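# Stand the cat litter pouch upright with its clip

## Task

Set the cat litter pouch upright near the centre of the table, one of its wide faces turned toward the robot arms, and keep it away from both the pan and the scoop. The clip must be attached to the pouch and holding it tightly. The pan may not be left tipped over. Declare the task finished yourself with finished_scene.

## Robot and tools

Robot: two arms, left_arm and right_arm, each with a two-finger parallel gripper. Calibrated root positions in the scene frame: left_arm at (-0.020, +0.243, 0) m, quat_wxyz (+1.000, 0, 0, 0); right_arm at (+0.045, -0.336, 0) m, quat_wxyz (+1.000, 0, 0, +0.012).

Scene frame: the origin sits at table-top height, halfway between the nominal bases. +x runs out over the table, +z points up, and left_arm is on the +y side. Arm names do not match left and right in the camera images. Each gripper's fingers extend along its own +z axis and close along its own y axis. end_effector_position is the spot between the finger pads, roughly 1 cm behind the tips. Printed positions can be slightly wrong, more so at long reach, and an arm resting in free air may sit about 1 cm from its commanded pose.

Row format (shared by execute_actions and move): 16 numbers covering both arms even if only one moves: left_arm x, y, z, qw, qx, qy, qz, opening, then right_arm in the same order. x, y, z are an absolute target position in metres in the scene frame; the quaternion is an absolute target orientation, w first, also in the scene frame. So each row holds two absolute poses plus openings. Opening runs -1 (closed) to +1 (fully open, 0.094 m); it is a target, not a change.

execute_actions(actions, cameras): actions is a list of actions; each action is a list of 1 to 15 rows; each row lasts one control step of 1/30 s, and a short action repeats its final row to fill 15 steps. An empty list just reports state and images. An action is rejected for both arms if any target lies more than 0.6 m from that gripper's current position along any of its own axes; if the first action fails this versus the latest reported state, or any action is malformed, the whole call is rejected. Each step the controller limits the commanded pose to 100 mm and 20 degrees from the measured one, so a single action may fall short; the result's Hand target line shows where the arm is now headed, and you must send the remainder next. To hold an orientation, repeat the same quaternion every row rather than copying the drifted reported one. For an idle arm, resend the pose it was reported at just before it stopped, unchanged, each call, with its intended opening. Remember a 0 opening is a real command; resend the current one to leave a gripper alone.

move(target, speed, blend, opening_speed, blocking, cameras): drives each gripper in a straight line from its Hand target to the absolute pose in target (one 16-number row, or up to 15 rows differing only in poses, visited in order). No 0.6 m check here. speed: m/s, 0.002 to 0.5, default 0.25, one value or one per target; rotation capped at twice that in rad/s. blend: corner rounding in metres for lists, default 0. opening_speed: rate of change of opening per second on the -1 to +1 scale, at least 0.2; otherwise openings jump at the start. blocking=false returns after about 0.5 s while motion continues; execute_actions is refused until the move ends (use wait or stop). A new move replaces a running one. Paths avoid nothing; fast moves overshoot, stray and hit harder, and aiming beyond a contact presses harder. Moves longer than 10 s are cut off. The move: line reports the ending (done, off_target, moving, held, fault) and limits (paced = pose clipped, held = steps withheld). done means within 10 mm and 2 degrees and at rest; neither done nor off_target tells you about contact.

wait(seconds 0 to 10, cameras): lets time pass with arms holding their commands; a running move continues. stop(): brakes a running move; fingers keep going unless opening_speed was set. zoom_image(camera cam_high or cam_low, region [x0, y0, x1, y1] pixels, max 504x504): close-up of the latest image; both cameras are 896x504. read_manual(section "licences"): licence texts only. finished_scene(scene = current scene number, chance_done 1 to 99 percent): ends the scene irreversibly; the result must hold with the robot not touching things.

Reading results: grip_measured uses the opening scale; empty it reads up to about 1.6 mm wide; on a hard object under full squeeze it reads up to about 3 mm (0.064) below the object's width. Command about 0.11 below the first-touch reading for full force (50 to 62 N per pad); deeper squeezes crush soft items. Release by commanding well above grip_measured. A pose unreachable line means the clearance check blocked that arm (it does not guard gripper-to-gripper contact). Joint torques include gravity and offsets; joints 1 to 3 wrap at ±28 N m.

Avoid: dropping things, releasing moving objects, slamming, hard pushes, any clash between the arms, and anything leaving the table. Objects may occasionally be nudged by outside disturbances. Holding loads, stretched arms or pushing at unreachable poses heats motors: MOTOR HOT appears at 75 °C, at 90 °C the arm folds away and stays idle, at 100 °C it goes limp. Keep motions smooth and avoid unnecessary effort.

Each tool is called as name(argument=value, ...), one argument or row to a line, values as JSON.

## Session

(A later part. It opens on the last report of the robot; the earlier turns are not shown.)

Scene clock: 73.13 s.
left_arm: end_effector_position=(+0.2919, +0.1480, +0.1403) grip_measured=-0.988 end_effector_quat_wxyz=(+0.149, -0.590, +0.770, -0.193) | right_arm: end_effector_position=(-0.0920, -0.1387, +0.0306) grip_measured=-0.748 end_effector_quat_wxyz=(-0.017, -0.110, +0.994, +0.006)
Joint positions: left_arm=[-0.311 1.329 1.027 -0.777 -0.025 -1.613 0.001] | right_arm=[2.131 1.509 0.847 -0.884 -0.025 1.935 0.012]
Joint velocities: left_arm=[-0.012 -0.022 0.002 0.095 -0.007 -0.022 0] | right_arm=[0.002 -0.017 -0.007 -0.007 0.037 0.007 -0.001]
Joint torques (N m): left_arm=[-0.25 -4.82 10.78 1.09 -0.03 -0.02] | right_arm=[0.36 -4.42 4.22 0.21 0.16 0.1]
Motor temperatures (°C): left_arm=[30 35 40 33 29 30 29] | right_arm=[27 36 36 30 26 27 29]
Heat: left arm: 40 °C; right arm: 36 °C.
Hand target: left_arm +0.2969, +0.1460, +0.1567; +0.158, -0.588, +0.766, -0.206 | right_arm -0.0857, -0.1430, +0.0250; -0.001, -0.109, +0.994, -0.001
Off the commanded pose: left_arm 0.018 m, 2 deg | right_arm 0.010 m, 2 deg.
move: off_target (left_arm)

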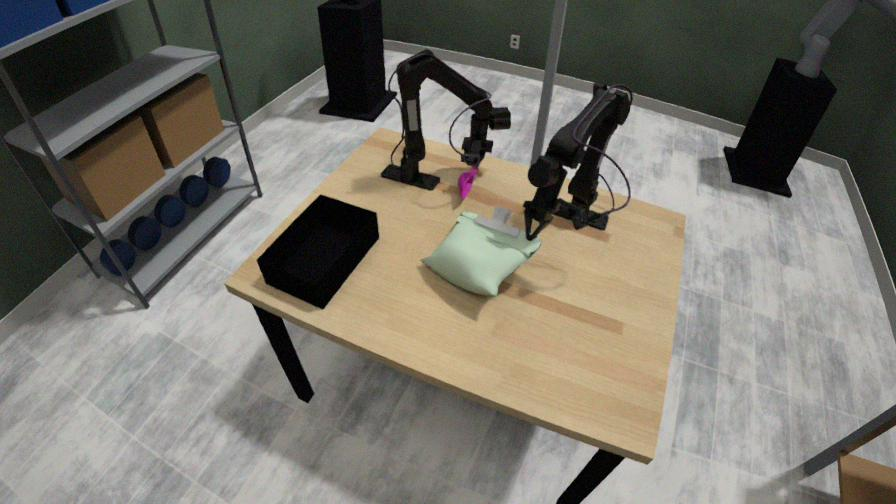

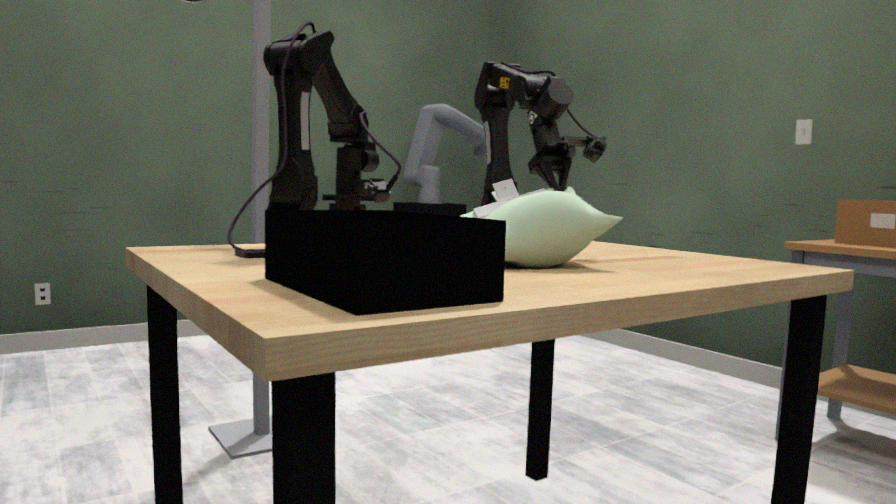

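move(
  target=[0.297, 0.146, 0.157, 0.1576, -0.5880, 0.7663, -0.2053, -1.0, -0.085, -0.143, 0.010, 0, -0.1089, 0.9941, 0, -0.9],
  speed=0.04,
  cameras=["cam_high"],
)

zoom_image(
  camera="cam_high",
  region=[390, 100, 540, 210],
)

Scene clock: 74.23 s.
left_arm: end_effector_position=(+0.2919, +0.1480, +0.1403) grip_measured=-0.988 end_effector_quat_wxyz=(+0.149, -0.590, +0.770, -0.193) | right_arm: end_effector_position=(-0.0906, -0.1384, +0.0163) grip_measured=-0.748 end_effector_quat_wxyz=(-0.014, -0.109, +0.994, +0.007)
Joint positions: left_arm=[-0.311 1.329 1.027 -0.777 -0.025 -1.613 0.001] | right_arm=[2.131 1.534 0.808 -0.82 -0.018 1.937 0.012]
Joint velocities: left_arm=[0.007 -0.012 -0.012 -0.037 0.007 0.022 -0.001] | right_arm=[-0.012 0.002 -0.007 -0.051 -0.037 -0.051 0]
Joint torques (N m): left_arm=[-0.12 -4.75 11.03 1.11 -0.08 0] | right_arm=[0.39 -4.41 3.82 0.2 0.12 0.05]
Motor temperatures (°C): left_arm=[30 35 40 33 29 30 29] | right_arm=[27 36 36 30 26 27 29]
Heat: left arm: 40 °C; right arm: 36 °C.
Hand target: left_arm +0.2969, +0.1460, +0.1567; +0.158, -0.588, +0.766, -0.206 | right_arm -0.0851, -0.1431, +0.0100; +0.000, -0.109, +0.994, +0.000
Off the commanded pose: left_arm 0.018 m, 2 deg | right_arm 0.010 m, 2 deg.
move: off_target (left_arm)
Images, in order (width x height): cam_high 896x504.

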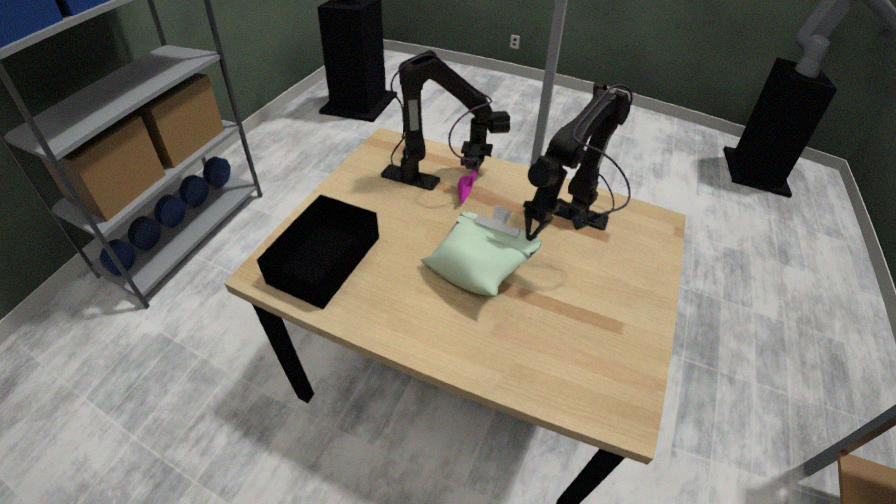

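Scaled by 3.360.

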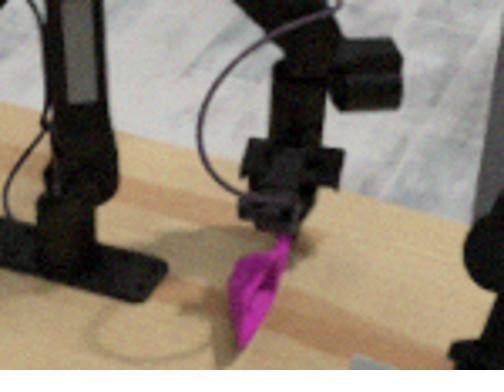

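zoom_image(
  camera="cam_high",
  region=[445, 155, 495, 215],
)

Scaled by 8.400.

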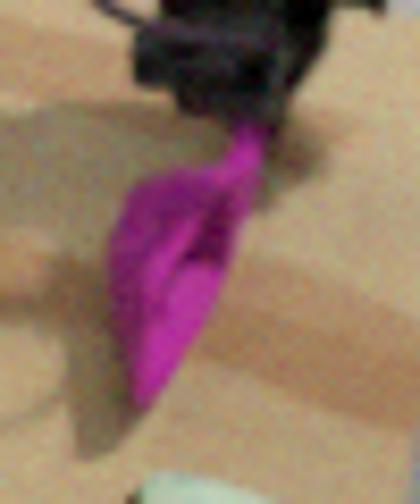

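move(
  target=[0.297, 0.146, 0.157, 0.1576, -0.5880, 0.7663, -0.2053, -1.0, -0.085, -0.143, 0.006, 0, -0.1089, 0.9941, 0, -0.9],
  speed=0.03,
  cameras=["cam_high"],
)

move(
  target=[0.297, 0.146, 0.157, 0.1576, -0.5880, 0.7663, -0.2053, -1.0, -0.085, -0.143, 0.006, 0, -0.1089, 0.9941, 0, -0.2],
  speed=0.03,
  opening_speed=0.4,
  cameras=["cam_high"],
)

zoom_image(
  camera="cam_high",
  region=[445, 155, 495, 215],
)

Scene clock: 75.40 s.
left_arm: end_effector_position=(+0.2919, +0.1480, +0.1403) grip_measured=-0.988 end_effector_quat_wxyz=(+0.149, -0.590, +0.770, -0.193) | right_arm: end_effector_position=(-0.0896, -0.1368, +0.0147) grip_measured=-0.748 end_effector_quat_wxyz=(-0.010, -0.109, +0.994, +0.012)
Joint positions: left_arm=[-0.311 1.329 1.027 -0.777 -0.025 -1.613 0.001] | right_arm=[2.131 1.536 0.802 -0.807 -0.008 1.937 0.012]
Joint velocities: left_arm=[-0.012 -0.007 0.012 0.022 -0.007 0.022 0] | right_arm=[0.007 -0.012 -0.007 -0.007 -0.081 0.051 -0.002]
Joint torques (N m): left_arm=[-0.13 -4.81 11.02 1.07 -0.09 0] | right_arm=[0.59 -3.95 3.45 0.32 0.05 0.04]
Motor temperatures (°C): left_arm=[30 35 40 33 29 30 29] | right_arm=[27 36 36 30 26 27 29]
Heat: left arm: 40 °C; right arm: 36 °C.
Hand target: left_arm +0.2969, +0.1460, +0.1567; +0.158, -0.588, +0.766, -0.206 | right_arm -0.0849, -0.1433, +0.0062; +0.000, -0.109, +0.994, +0.000
Off the commanded pose: left_arm 0.018 m, 2 deg | right_arm 0.012 m, 2 deg.
move: off_target (left_arm, right_arm)
Images, in order (width x height): cam_high 896x504.

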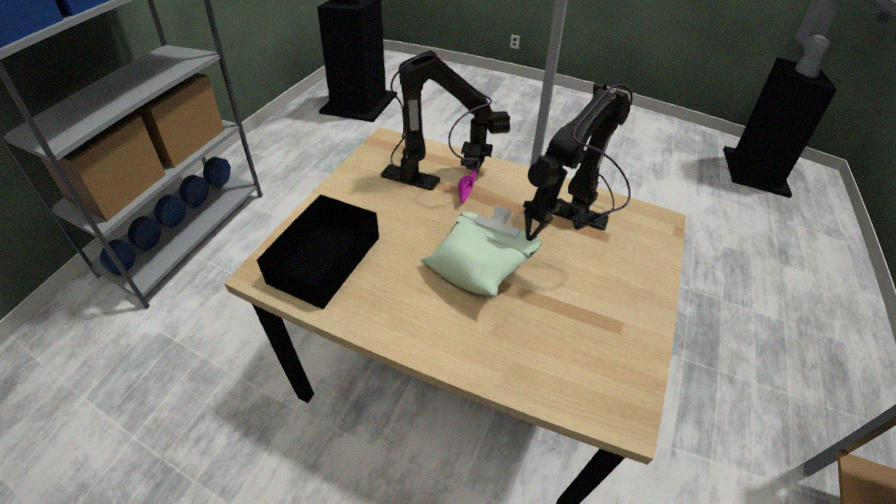

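Scene clock: 77.37 s.
left_arm: end_effector_position=(+0.2919, +0.1480, +0.1403) grip_measured=-0.988 end_effector_quat_wxyz=(+0.149, -0.590, +0.770, -0.193) | right_arm: end_effector_position=(-0.0905, -0.1355, +0.0135) grip_measured=-0.202 end_effector_quat_wxyz=(-0.011, -0.109, +0.994, +0.013)
Joint positions: left_arm=[-0.311 1.329 1.027 -0.777 -0.025 -1.613 0.001] | right_arm=[2.131 1.541 0.802 -0.799 -0.008 1.937 0.037]
Joint velocities: left_arm=[0.007 0.017 -0.012 0.022 -0.051 -0.007 0] | right_arm=[-0.017 0.007 -0.007 -0.007 0.037 0.007 -0.001]
Joint torques (N m): left_arm=[-0.06 -4.82 10.86 1.1 -0.02 0.02] | right_arm=[0.27 -4.31 3.6 0.27 0.04 0.01]
Motor temperatures (°C): left_arm=[30 35 40 33 29 30 29] | right_arm=[27 36 36 30 26 27 29]
Heat: left arm: 40 °C; right arm: 36 °C.
Hand target: left_arm +0.2969, +0.1460, +0.1567; +0.158, -0.588, +0.766, -0.206 | right_arm -0.0851, -0.1431, +0.0062; +0.000, -0.109, +0.994, +0.000
Off the commanded pose: left_arm 0.018 m, 2 deg | right_arm 0.012 m, 2 deg.
move: off_target (left_arm, right_arm)
Images, in order (width x height): cam_high 896x504.

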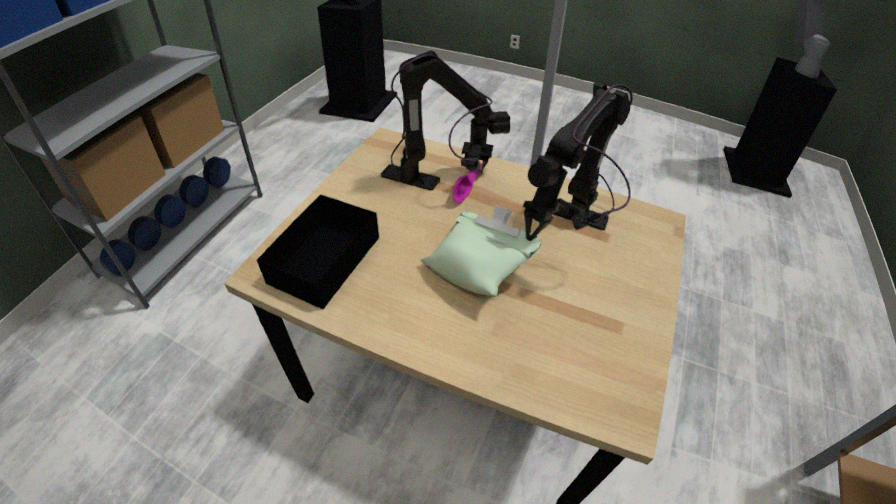

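Scaled by 8.400.

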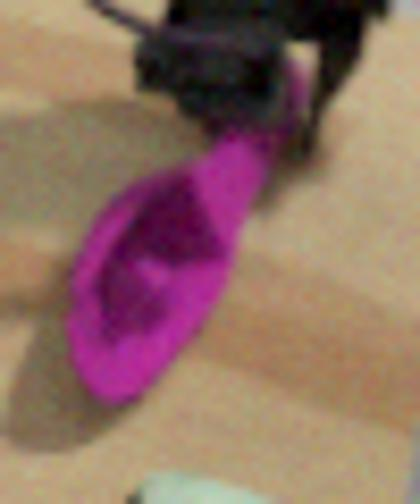

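move(
  target=[0.297, 0.146, 0.157, 0.1576, -0.5880, 0.7663, -0.2053, -1.0, -0.085, -0.143, 0.006, 0, -0.1089, 0.9941, 0, -0.88],
  speed=0.03,
  opening_speed=0.8,
  cameras=[],
)

move(
  target=[0.297, 0.146, 0.157, 0.1576, -0.5880, 0.7663, -0.2053, -1.0, -0.080, -0.140, 0.14, 0, -0.1089, 0.9941, 0, -0.88],
  speed=0.12,
)

Scene clock: 83.77 s.
left_arm: end_effector_position=(+0.2919, +0.1480, +0.1403) grip_measured=-0.988 end_effector_quat_wxyz=(+0.149, -0.590, +0.770, -0.193) | right_arm: end_effector_position=(-0.0907, -0.1352, +0.0136) grip_measured=-0.746 end_effector_quat_wxyz=(-0.012, -0.108, +0.994, +0.014)
Joint positions: left_arm=[-0.311 1.329 1.027 -0.777 -0.025 -1.613 0.001] | right_arm=[2.131 1.541 0.802 -0.797 -0.008 1.938 0.012]
Joint velocities: left_arm=[-0.007 0.017 -0.007 -0.007 0.022 -0.022 0] | right_arm=[-0.012 -0.002 -0.022 -0.022 0.066 0.037 0.001]
Joint torques (N m): left_arm=[-0.02 -4.79 10.63 1.12 -0.03 0.04] | right_arm=[0.44 -4.14 3.64 0.24 0.03 0]
Motor temperatures (°C): left_arm=[30 35 40 33 29 30 29] | right_arm=[27 36 35 30 26 27 29]
Heat: left arm: 40 °C; right arm: 36 °C.
Hand target: left_arm +0.2969, +0.1460, +0.1567; +0.158, -0.588, +0.766, -0.206 | right_arm -0.0851, -0.1431, +0.0062; +0.000, -0.109, +0.994, +0.000
Off the commanded pose: left_arm 0.018 m, 2 deg | right_arm 0.012 m, 2 deg.
move: off_target (left_arm, right_arm)
No camera images: "cameras" was empty.

Scene clock: 85.63 s.
left_arm: end_effector_position=(+0.2919, +0.1480, +0.1403) grip_measured=-0.988 end_effector_quat_wxyz=(+0.149, -0.590, +0.770, -0.193) | right_arm: end_effector_position=(-0.0836, -0.1417, +0.1307) grip_measured=-0.746 end_effector_quat_wxyz=(-0.002, -0.110, +0.994, -0.007)
Joint positions: left_arm=[-0.311 1.329 1.027 -0.777 -0.025 -1.613 0.001] | right_arm=[2.119 1.431 1.187 -1.337 -0.01 1.923 0.012]
Joint velocities: left_arm=[-0.007 0.017 -0.012 -0.095 -0.037 -0.051 0.001] | right_arm=[0.002 -0.007 -0.007 -0.007 -0.051 0.022 0.001]
Joint torques (N m): left_arm=[-0.08 -4.82 10.91 1.07 -0.01 0.02] | right_arm=[-0.88 -5.72 7.83 -0.12 0.09 -0.14]
Motor temperatures (°C): left_arm=[30 35 40 33 29 30 29] | right_arm=[27 36 36 30 26 27 29]
Heat: left arm: 40 °C; right arm: 36 °C.
Hand target: left_arm +0.2969, +0.1460, +0.1567; +0.158, -0.588, +0.766, -0.206 | right_arm -0.0798, -0.1406, +0.1400; +0.000, -0.109, +0.994, +0.000
Off the commanded pose: left_arm 0.018 m, 2 deg | right_arm 0.010 m, 1 deg.
move: off_target (left_arm)

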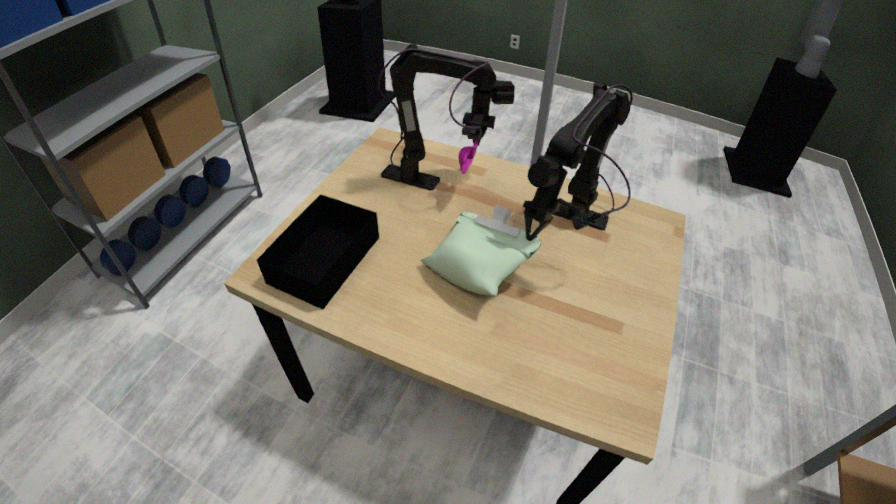

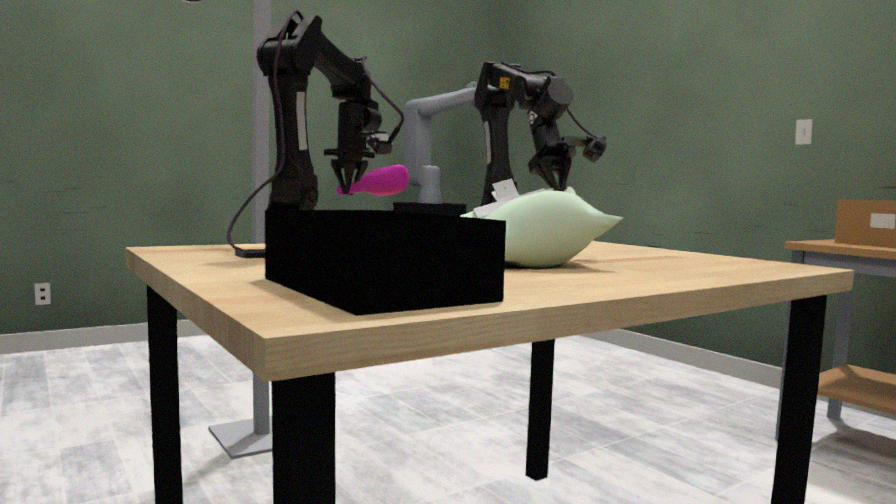

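move(
  target=[
    [0.297, 0.146, 0.157, 0.1576, -0.5880, 0.7663, -0.2053, -1.0, 0.05, -0.125, 0.14, 0, 0.1650, 0.9863, 0, -0.88],
    [0.297, 0.146, 0.157, 0.1576, -0.5880, 0.7663, -0.2053, -1.0, 0.19, -0.20, 0.14, 0, 0.5373, 0.8434, 0, -0.88],
    [0.297, 0.146, 0.157, 0.1576, -0.5880, 0.7663, -0.2053, -1.0, 0.235, -0.32, 0.14, 0, 0.7986, 0.6018, 0, -0.88],
    [0.297, 0.146, 0.157, 0.1576, -0.5880, 0.7663, -0.2053, -1.0, 0.215, -0.40, 0.12, 0, 0.8870, 0.4617, 0, -0.88],
  ],
  speed=0.3,
  blend=0.04,
)

Scene clock: 90.57 s.
left_arm: end_effector_position=(+0.2919, +0.1480, +0.1403) grip_measured=-0.988 end_effector_quat_wxyz=(+0.149, -0.590, +0.770, -0.193) | right_arm: end_effector_position=(+0.2271, -0.4057, +0.1237) grip_measured=-0.746 end_effector_quat_wxyz=(+0.008, +0.887, +0.462, +0.026)
Joint positions: left_arm=[-0.311 1.329 1.027 -0.777 -0.025 -1.613 0.001] | right_arm=[-0.423 1.23 1.007 -1.303 -0.031 1.783 0.012]
Joint velocities: left_arm=[-0.007 0.007 -0.007 -0.081 -0.022 -0.007 0] | right_arm=[0.007 -0.002 -0.002 -0.051 -0.051 0.022 0]
Joint torques (N m): left_arm=[-0.2 -4.78 11.12 1.11 -0.06 -0.04] | right_arm=[-0.76 -3.77 4.59 0.27 0.01 -0.1]
Motor temperatures (°C): left_arm=[30 35 40 33 29 30 29] | right_arm=[27 36 36 30 26 27 29]
Heat: left arm: 40 °C; right arm: 36 °C.
Hand target: left_arm +0.2969, +0.1460, +0.1567; +0.158, -0.588, +0.766, -0.206 | right_arm +0.2220, -0.4065, +0.1205; +0.007, +0.887, +0.462, +0.020
Off the commanded pose: left_arm 0.018 m, 2 deg | right_arm 0.014 m, 3 deg.
move: off_target (left_arm, right_arm)

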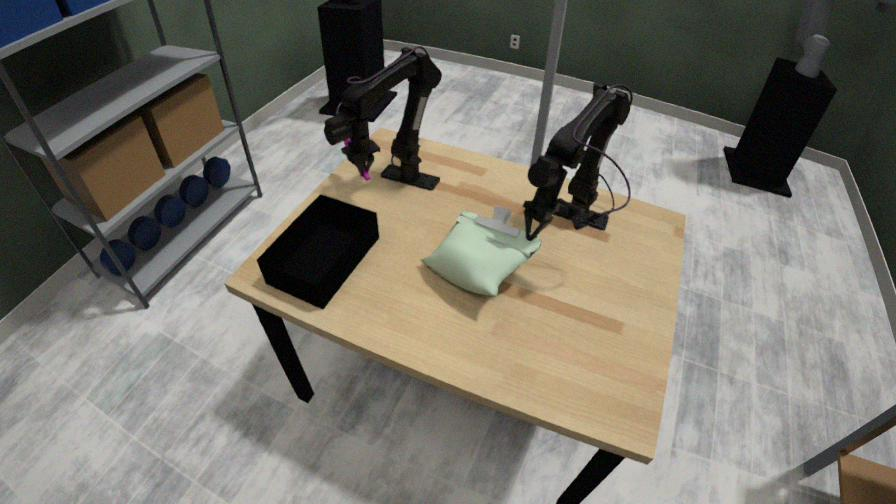

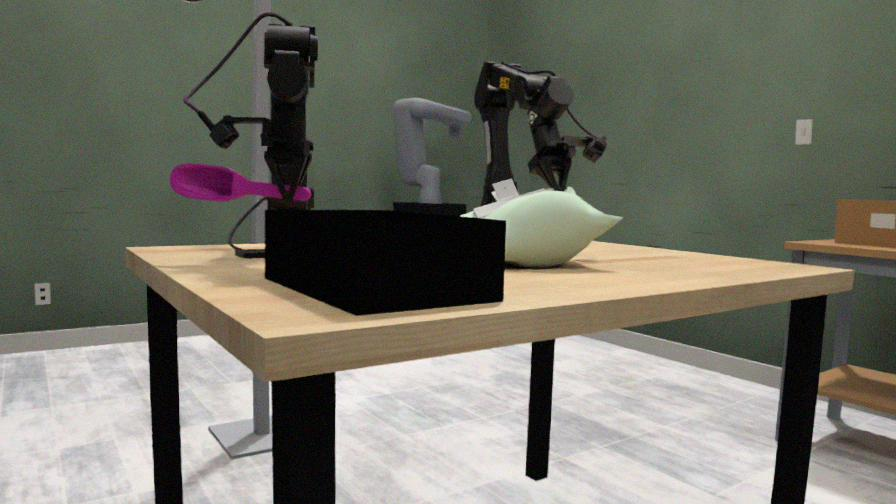

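move(
  target=[
    [0.297, 0.146, 0.157, 0.1576, -0.5880, 0.7663, -0.2053, -1.0, 0.235, -0.382, 0.10, 0, 0.8870, 0.4617, 0, -0.88],
    [0.297, 0.146, 0.157, 0.1576, -0.5880, 0.7663, -0.2053, -1.0, 0.235, -0.382, 0.022, 0, 0.8870, 0.4617, 0, -0.88],
  ],
  speed=[0.12, 0.07],
)

Scene clock: 93.10 s.
left_arm: end_effector_position=(+0.2919, +0.1480, +0.1403) grip_measured=-0.988 end_effector_quat_wxyz=(+0.149, -0.590, +0.770, -0.193) | right_arm: end_effector_position=(+0.2431, -0.3804, +0.0266) grip_measured=-0.746 end_effector_quat_wxyz=(-0.002, +0.887, +0.461, +0.017)
Joint positions: left_arm=[-0.311 1.329 1.027 -0.777 -0.025 -1.613 0.001] | right_arm=[-0.272 1.369 0.711 -0.89 -0.025 1.935 0.012]
Joint velocities: left_arm=[-0.002 -0.007 -0.012 0.022 -0.022 0.007 0.001] | right_arm=[0.007 0.017 -0.002 0.095 0.007 0.022 0]
Joint torques (N m): left_arm=[-0.01 -4.85 10.59 1.08 0 0] | right_arm=[0.66 -3.15 4.14 0.16 0.18 0.04]
Motor temperatures (°C): left_arm=[30 35 40 33 29 30 29] | right_arm=[27 36 35 30 26 27 29]
Heat: left arm: 40 °C; right arm: 36 °C.
Hand target: left_arm +0.2969, +0.1460, +0.1567; +0.158, -0.588, +0.766, -0.206 | right_arm +0.2358, -0.3814, +0.0217; -0.002, +0.887, +0.461, +0.000
Off the commanded pose: left_arm 0.018 m, 2 deg | right_arm 0.009 m, 2 deg.
move: off_target (left_arm)

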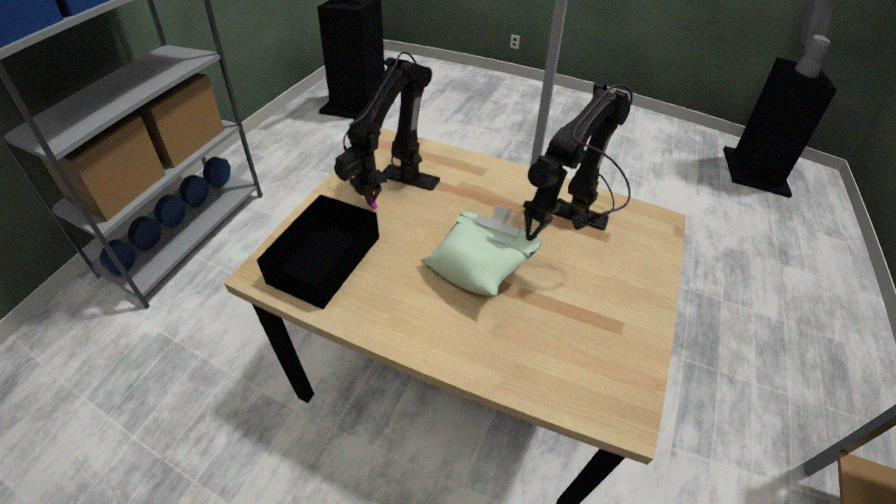

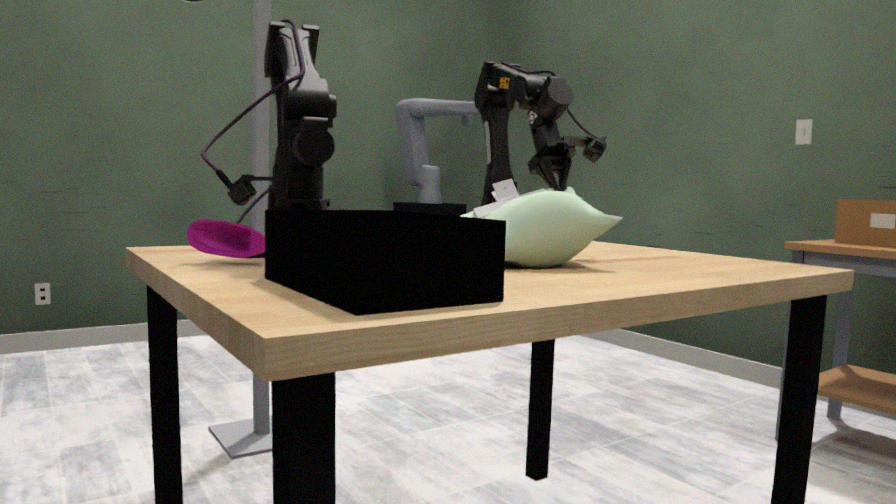

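move(
  target=[0.297, 0.146, 0.157, 0.1576, -0.5880, 0.7663, -0.2053, -1.0, 0.235, -0.382, 0.007, 0, 0.8870, 0.4617, 0, -0.88],
  speed=0.04,
  cameras=[],
)

move(
  target=[0.297, 0.146, 0.157, 0.1576, -0.5880, 0.7663, -0.2053, -1.0, 0.235, -0.382, 0.007, 0, 0.8870, 0.4617, 0, -0.1],
  speed=0.03,
  opening_speed=0.6,
  cameras=["cam_low"],
)

move(
  target=[0.297, 0.146, 0.157, 0.1576, -0.5880, 0.7663, -0.2053, -1.0, 0.235, -0.37, 0.20, 0, 0.8870, 0.4617, 0, -0.1],
  speed=0.15,
)

Scene clock: 94.27 s.
left_arm: end_effector_position=(+0.2919, +0.1480, +0.1403) grip_measured=-0.988 end_effector_quat_wxyz=(+0.149, -0.590, +0.770, -0.193) | right_arm: end_effector_position=(+0.2415, -0.3823, +0.0131) grip_measured=-0.746 end_effector_quat_wxyz=(+0.002, +0.887, +0.461, +0.012)
Joint positions: left_arm=[-0.311 1.329 1.027 -0.777 -0.025 -1.613 0.001] | right_arm=[-0.272 1.393 0.671 -0.827 -0.013 1.935 0.012]
Joint velocities: left_arm=[0.002 0.007 0.007 -0.022 -0.007 -0.007 0] | right_arm=[-0.027 0.012 0.002 0.007 -0.037 -0.022 -0.001]
Joint torques (N m): left_arm=[-0.16 -4.92 11.03 1.1 0 -0.02] | right_arm=[0.43 -2.97 3.85 0.27 0.11 0.04]
Motor temperatures (°C): left_arm=[30 35 40 33 29 30 29] | right_arm=[27 36 35 30 26 27 29]
Heat: left arm: 40 °C; right arm: 36 °C.
Hand target: left_arm +0.2969, +0.1460, +0.1567; +0.158, -0.588, +0.766, -0.206 | right_arm +0.2349, -0.3818, +0.0070; +0.000, +0.887, +0.462, +0.000
Off the commanded pose: left_arm 0.018 m, 2 deg | right_arm 0.009 m, 1 deg.
move: off_target (left_arm)
No camera images: "cameras" was empty.

Scene clock: 95.77 s.
left_arm: end_effector_position=(+0.2919, +0.1480, +0.1403) grip_measured=-0.988 end_effector_quat_wxyz=(+0.149, -0.590, +0.770, -0.193) | right_arm: end_effector_position=(+0.2431, -0.3827, +0.0131) grip_measured=-0.102 end_effector_quat_wxyz=(+0.005, +0.887, +0.461, +0.015)
Joint positions: left_arm=[-0.311 1.329 1.027 -0.777 -0.025 -1.613 0.001] | right_arm=[-0.272 1.393 0.671 -0.82 -0.013 1.935 0.042]
Joint velocities: left_arm=[-0.002 -0.017 -0.007 -0.051 -0.037 0.007 0] | right_arm=[-0.007 0.012 0.012 -0.007 -0.007 -0.022 0.002]
Joint torques (N m): left_arm=[-0.25 -4.97 10.82 1.1 -0.03 0.01] | right_arm=[0.43 -3.12 3.92 0.24 0.07 0.02]
Motor temperatures (°C): left_arm=[30 35 40 33 29 30 29] | right_arm=[27 36 35 30 26 27 29]
Heat: left arm: 40 °C; right arm: 36 °C.
Hand target: left_arm +0.2969, +0.1460, +0.1567; +0.158, -0.588, +0.766, -0.206 | right_arm +0.2350, -0.3819, +0.0071; +0.000, +0.887, +0.462, +0.000
Off the commanded pose: left_arm 0.018 m, 2 deg | right_arm 0.010 m, 2 deg.
move: off_target (left_arm)
Images, in order (width x height): cam_low 896x504.

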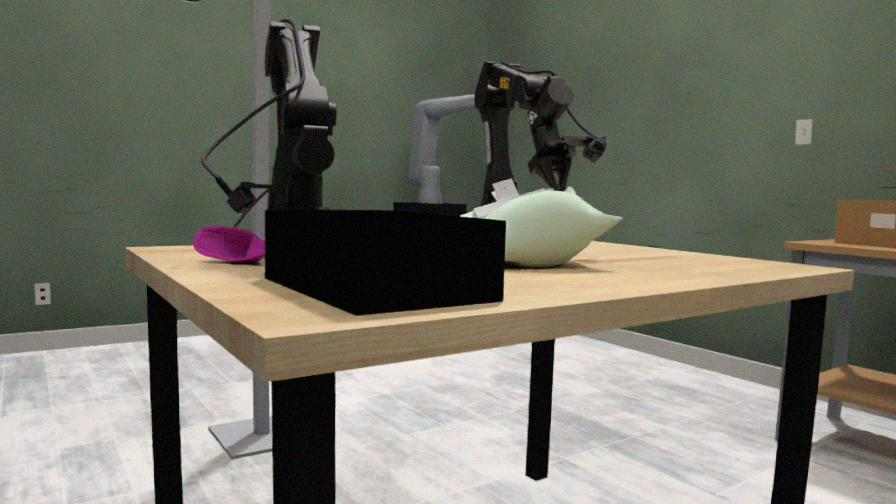

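Scene clock: 97.67 s.
left_arm: end_effector_position=(+0.2919, +0.1480, +0.1403) grip_measured=-0.988 end_effector_quat_wxyz=(+0.149, -0.590, +0.770, -0.193) | right_arm: end_effector_position=(+0.2375, -0.3694, +0.1931) grip_measured=-0.102 end_effector_quat_wxyz=(+0.022, +0.886, +0.461, +0.039)
Joint positions: left_arm=[-0.311 1.329 1.027 -0.777 -0.025 -1.613 0.001] | right_arm=[-0.214 1.232 1.285 -1.536 -0.013 1.994 0.042]
Joint velocities: left_arm=[-0.002 0.002 0.022 -0.051 -0.081 0.051 0.001] | right_arm=[-0.012 -0.002 -0.012 -0.022 0.022 0.037 -0.001]
Joint torques (N m): left_arm=[-0.06 -4.6 10.78 1.06 -0.01 0] | right_arm=[0.55 -3.15 7.6 0.13 0.09 0.02]
Motor temperatures (°C): left_arm=[30 35 40 33 29 30 29] | right_arm=[27 36 36 30 26 27 29]
Heat: left arm: 40 °C; right arm: 36 °C.
Hand target: left_arm +0.2969, +0.1460, +0.1567; +0.158, -0.588, +0.766, -0.206 | right_arm +0.2344, -0.3694, +0.1996; +0.028, +0.886, +0.461, +0.037
Off the commanded pose: left_arm 0.018 m, 2 deg | right_arm 0.007 m, 5 deg.
joint sent to its limit (right arm) — joint 4 (wrist pitch), lower limit. The joint targets are off in orientation, not in position.
move: off_target (left_arm, right_arm)

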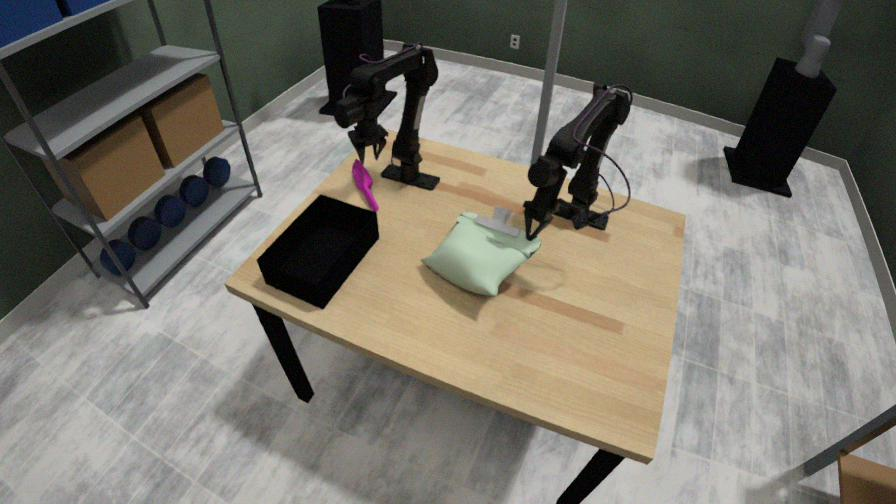

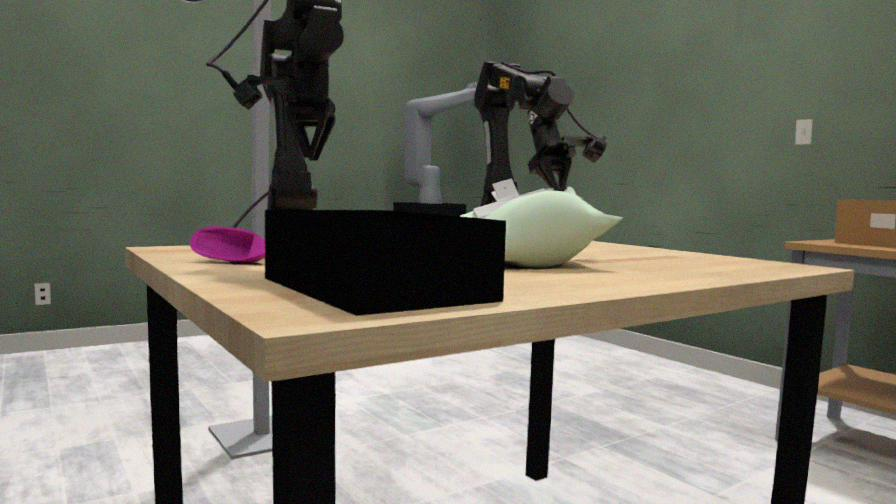

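zoom_image(
  camera="cam_high",
  region=[450, 190, 550, 265],
)

zoom_image(
  camera="cam_low",
  region=[460, 150, 640, 275],
)

Scaled by 5.040.

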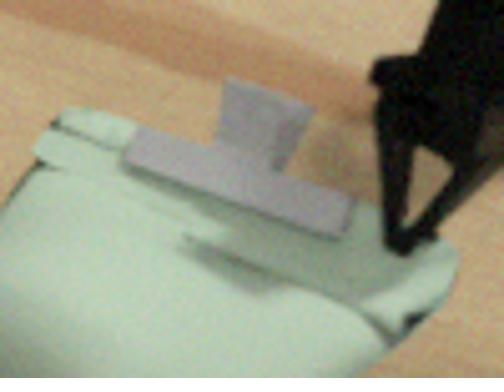

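Scaled by 2.800.

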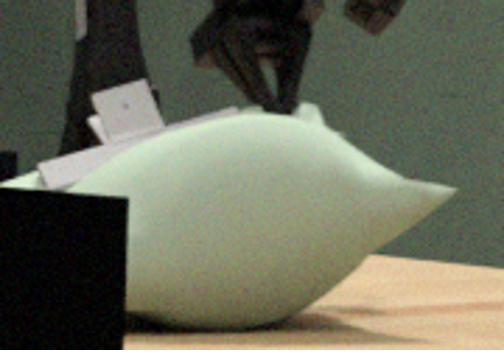

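move(
  target=[
    [0.297, 0.146, 0.157, 0.1576, -0.5880, 0.7663, -0.2053, -1.0, 0.19, -0.22, 0.165, 0, 0.3543, 0.9351, 0, 0.3],
    [0.297, 0.146, 0.157, 0.1576, -0.5880, 0.7663, -0.2053, -1.0, 0.10, -0.11, 0.17, 0, -0.2190, 0.9757, 0, 0.3],
    [0.297, 0.146, 0.157, 0.1576, -0.5880, 0.7663, -0.2053, -1.0, 0.135, -0.048, 0.14, 0.3076, -0.4832, 0.7807, -0.25, 0.3],
  ],
  speed=[0.3, 0.3, 0.2],
  blend=[0.03, 0.03, 0.0],
)

Scene clock: 111.13 s.
left_arm: end_effector_position=(+0.2919, +0.1480, +0.1403) grip_measured=-0.988 end_effector_quat_wxyz=(+0.149, -0.590, +0.770, -0.193) | right_arm: end_effector_position=(+0.1312, -0.0452, +0.1417) grip_measured=+0.298 end_effector_quat_wxyz=(+0.285, -0.482, +0.795, -0.233)
Joint positions: left_arm=[-0.311 1.329 1.027 -0.777 -0.025 -1.613 0.001] | right_arm=[1.656 1.785 1.398 -1.412 0.726 0.675 0.061]
Joint velocities: left_arm=[-0.007 0.007 0.012 0.037 0.081 0.007 -0.001] | right_arm=[-0.002 0.002 0.002 0.022 0.081 0.022 -0.001]
Joint torques (N m): left_arm=[-0.03 -4.85 10.76 1.12 -0.04 0.02] | right_arm=[0.68 -6.65 3.81 -0.12 0.59 0]
Motor temperatures (°C): left_arm=[30 35 40 33 29 30 29] | right_arm=[27 36 36 30 26 27 28]
Heat: left arm: 40 °C; right arm: 36 °C.
Hand target: left_arm +0.2969, +0.1460, +0.1567; +0.158, -0.588, +0.766, -0.206 | right_arm +0.1322, -0.0448, +0.1363; +0.293, -0.486, +0.787, -0.242
Off the commanded pose: left_arm 0.018 m, 2 deg | right_arm 0.005 m, 4 deg.
move: off_target (left_arm, right_arm)

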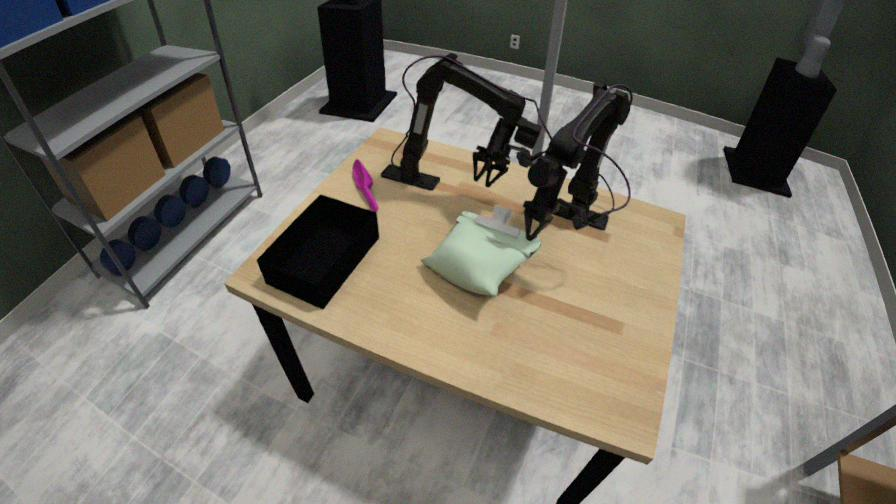

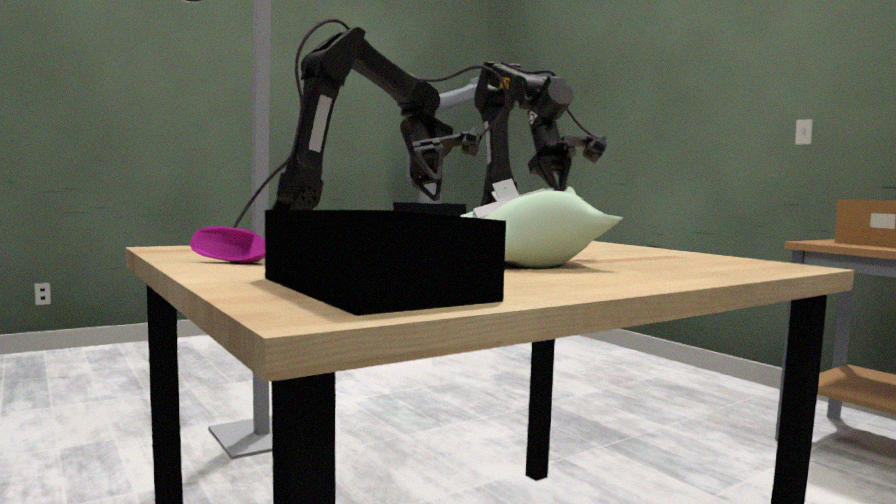

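zoom_image(
  camera="cam_high",
  region=[440, 130, 580, 250],
)

zoom_image(
  camera="cam_low",
  region=[380, 60, 640, 280],
)

Scaled by 3.600.

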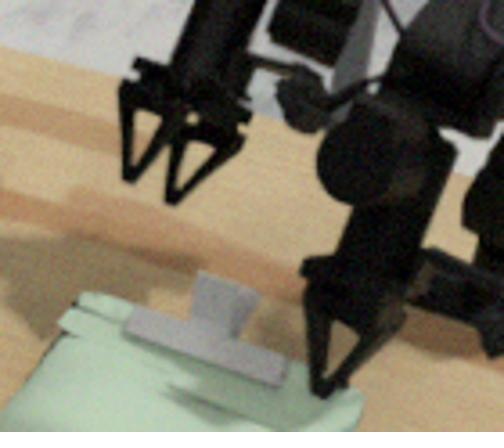

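Scaled by 1.938.

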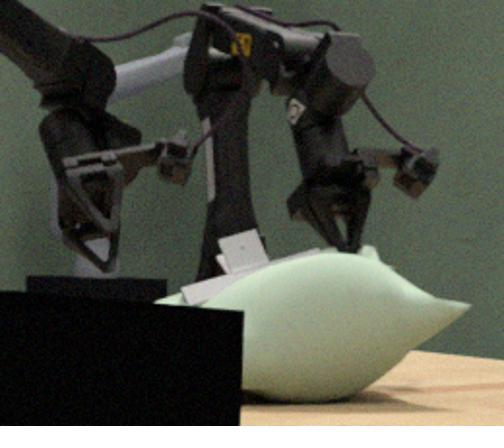

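zoom_image(
  camera="cam_low",
  region=[430, 160, 590, 240],
)

zoom_image(
  camera="cam_high",
  region=[450, 195, 510, 240],
)

Scaled by 3.150.

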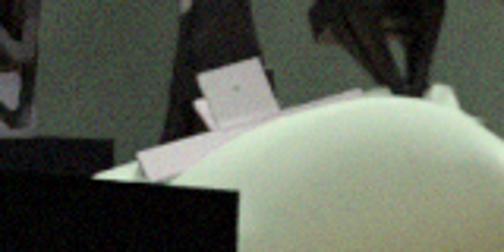

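Scaled by 8.400.

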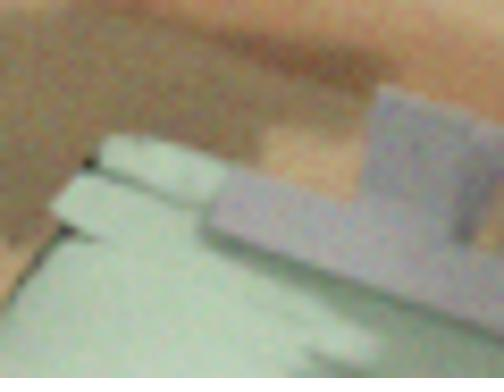

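move(
  target=[
    [0.297, 0.146, 0.157, 0.1576, -0.5880, 0.7663, -0.2053, -1.0, 0.175, -0.054, 0.110, 0.3076, -0.4832, 0.7807, -0.25, 0.3],
    [0.297, 0.146, 0.157, 0.1576, -0.5880, 0.7663, -0.2053, -1.0, 0.200, -0.0575, 0.084, 0.3076, -0.4832, 0.7807, -0.25, 0.3],
  ],
  speed=[0.1, 0.05],
)

zoom_image(
  camera="cam_high",
  region=[440, 150, 560, 260],
)

zoom_image(
  camera="cam_low",
  region=[400, 120, 600, 280],
)

Scene clock: 114.40 s.
left_arm: end_effector_position=(+0.2919, +0.1480, +0.1403) grip_measured=-0.988 end_effector_quat_wxyz=(+0.149, -0.590, +0.770, -0.193) | right_arm: end_effector_position=(+0.1967, -0.0555, +0.0793) grip_measured=+0.298 end_effector_quat_wxyz=(+0.296, -0.492, +0.779, -0.251)
Joint positions: left_arm=[-0.311 1.329 1.027 -0.777 -0.025 -1.613 0.001] | right_arm=[1.458 1.773 1.111 -0.962 0.796 0.378 0.061]
Joint velocities: left_arm=[0.002 0.017 -0.017 -0.007 0.007 -0.022 0] | right_arm=[0.017 0.007 -0.002 -0.051 0.007 -0.051 -0.001]
Joint torques (N m): left_arm=[0.08 -4.86 10.88 1.13 -0.02 0.03] | right_arm=[-0.65 -9.2 3.82 0.22 0.66 -0.02]
Motor temperatures (°C): left_arm=[30 35 40 33 29 30 29] | right_arm=[27 37 36 30 26 27 28]
Heat: left arm: 40 °C; right arm: 37 °C.
Hand target: left_arm +0.2969, +0.1460, +0.1567; +0.158, -0.588, +0.766, -0.206 | right_arm +0.2008, -0.0576, +0.0843; +0.310, -0.483, +0.780, -0.249
Off the commanded pose: left_arm 0.018 m, 2 deg | right_arm 0.006 m, 2 deg.
move: off_target (left_arm)

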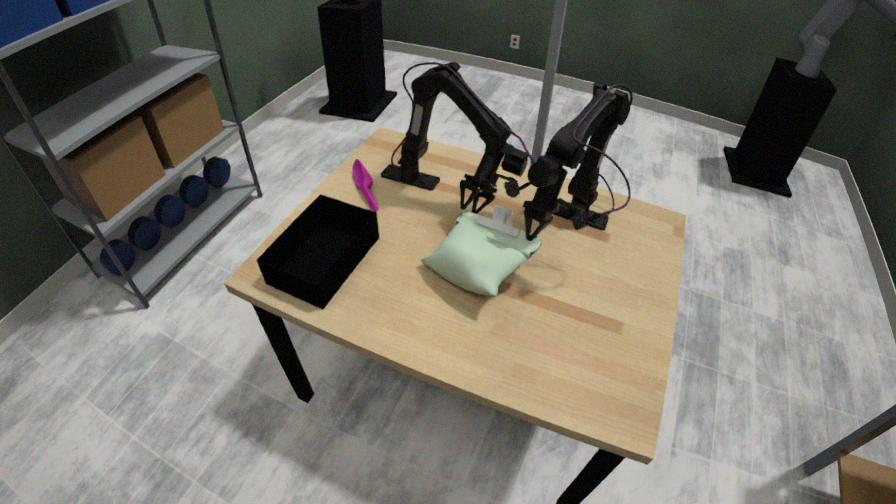

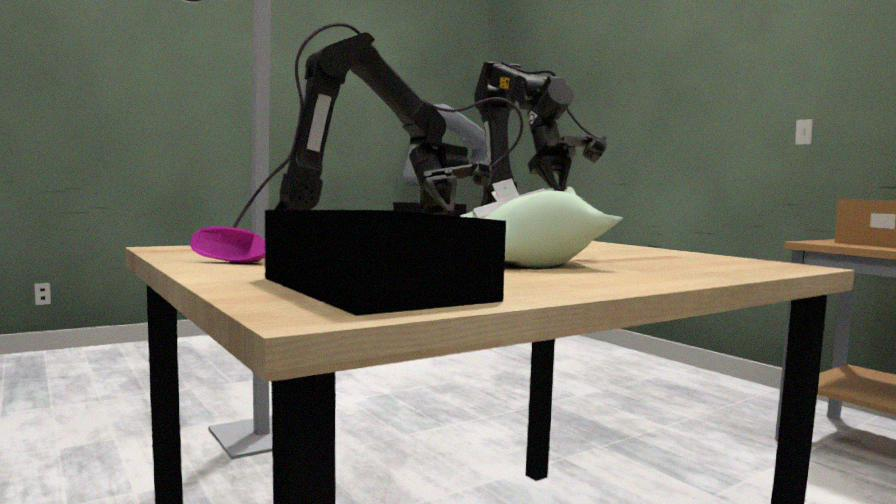

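Scaled by 4.200.

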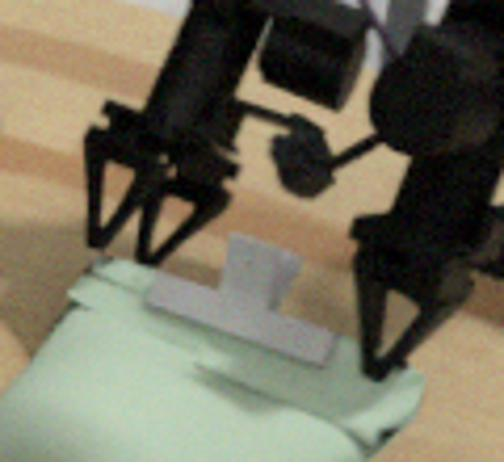

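Scaled by 2.520.

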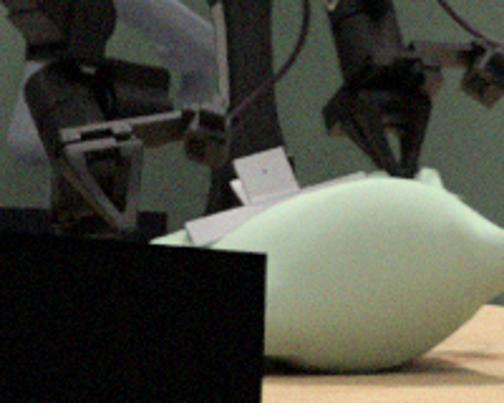

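move(
  target=[0.297, 0.146, 0.157, 0.1576, -0.5880, 0.7663, -0.2053, -1.0, 0.216, -0.0615, 0.077, 0.3076, -0.4832, 0.7807, -0.25, 0.3],
  speed=0.04,
)

zoom_image(
  camera="cam_high",
  region=[440, 170, 540, 250],
)

zoom_image(
  camera="cam_low",
  region=[400, 120, 600, 280],
)

Scene clock: 116.53 s.
left_arm: end_effector_position=(+0.2919, +0.1480, +0.1403) grip_measured=-0.988 end_effector_quat_wxyz=(+0.149, -0.590, +0.770, -0.193) | right_arm: end_effector_position=(+0.2122, -0.0593, +0.0718) grip_measured=+0.298 end_effector_quat_wxyz=(+0.295, -0.492, +0.779, -0.252)
Joint positions: left_arm=[-0.311 1.329 1.027 -0.777 -0.025 -1.613 0.001] | right_arm=[1.405 1.767 1.072 -0.878 0.797 0.302 0.061]
Joint velocities: left_arm=[0.007 0.002 -0.002 -0.051 -0.037 0.037 0.001] | right_arm=[-0.002 0.007 0.007 0.022 -0.066 -0.007 0.001]
Joint torques (N m): left_arm=[-0.13 -4.62 10.86 1.13 -0.01 -0.01] | right_arm=[-0.76 -9.2 4 0.28 0.61 0.01]
Motor temperatures (°C): left_arm=[30 35 40 33 29 30 29] | right_arm=[27 38 36 30 27 27 28]
Heat: left arm: 40 °C; right arm: 38 °C.
Hand target: left_arm +0.2969, +0.1460, +0.1567; +0.158, -0.588, +0.766, -0.206 | right_arm +0.2161, -0.0616, +0.0772; +0.308, -0.483, +0.780, -0.250
Off the commanded pose: left_arm 0.018 m, 2 deg | right_arm 0.007 m, 2 deg.
move: off_target (left_arm)

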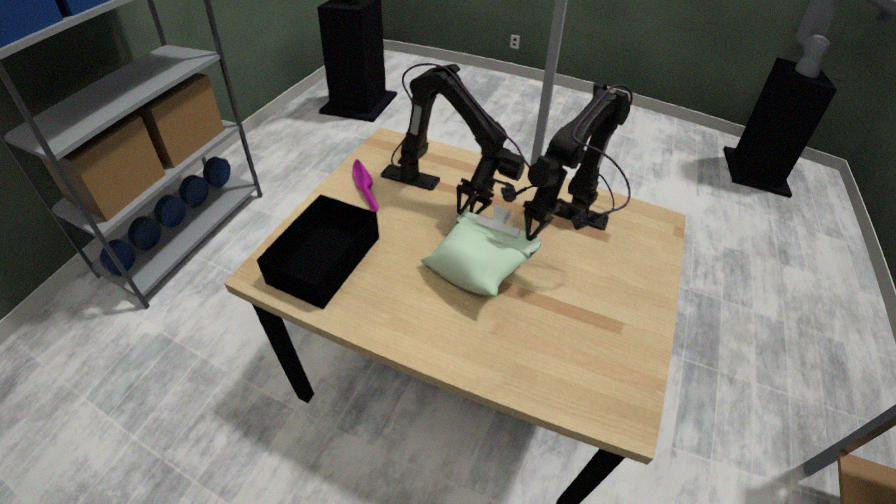

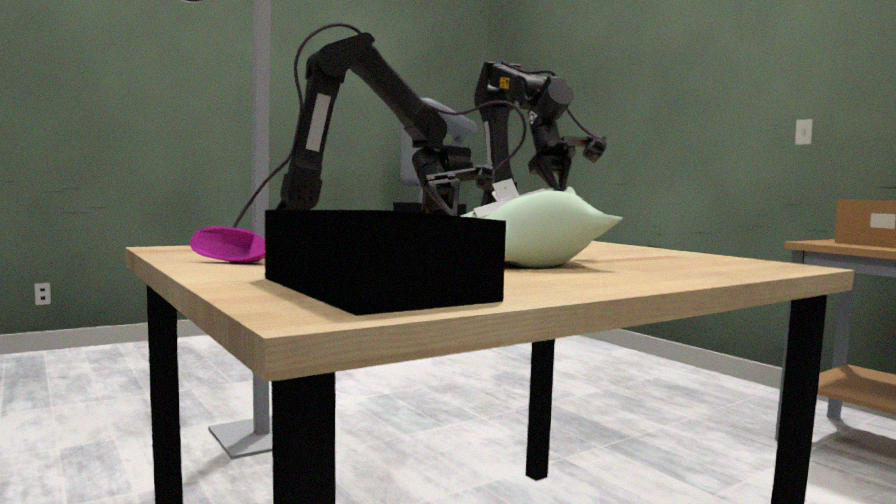

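Scaled by 5.040.

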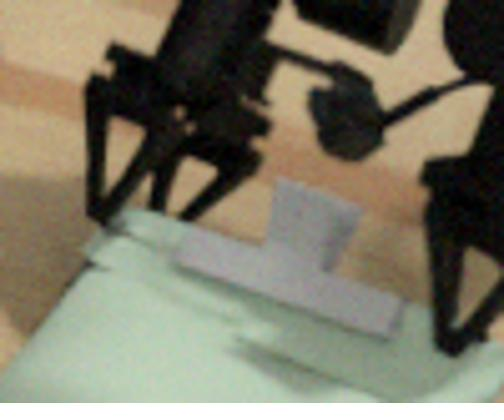

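Scaled by 2.520.

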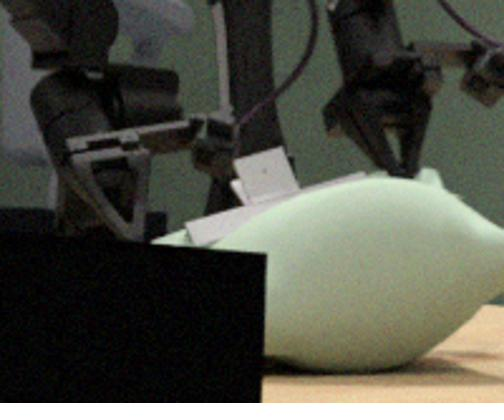

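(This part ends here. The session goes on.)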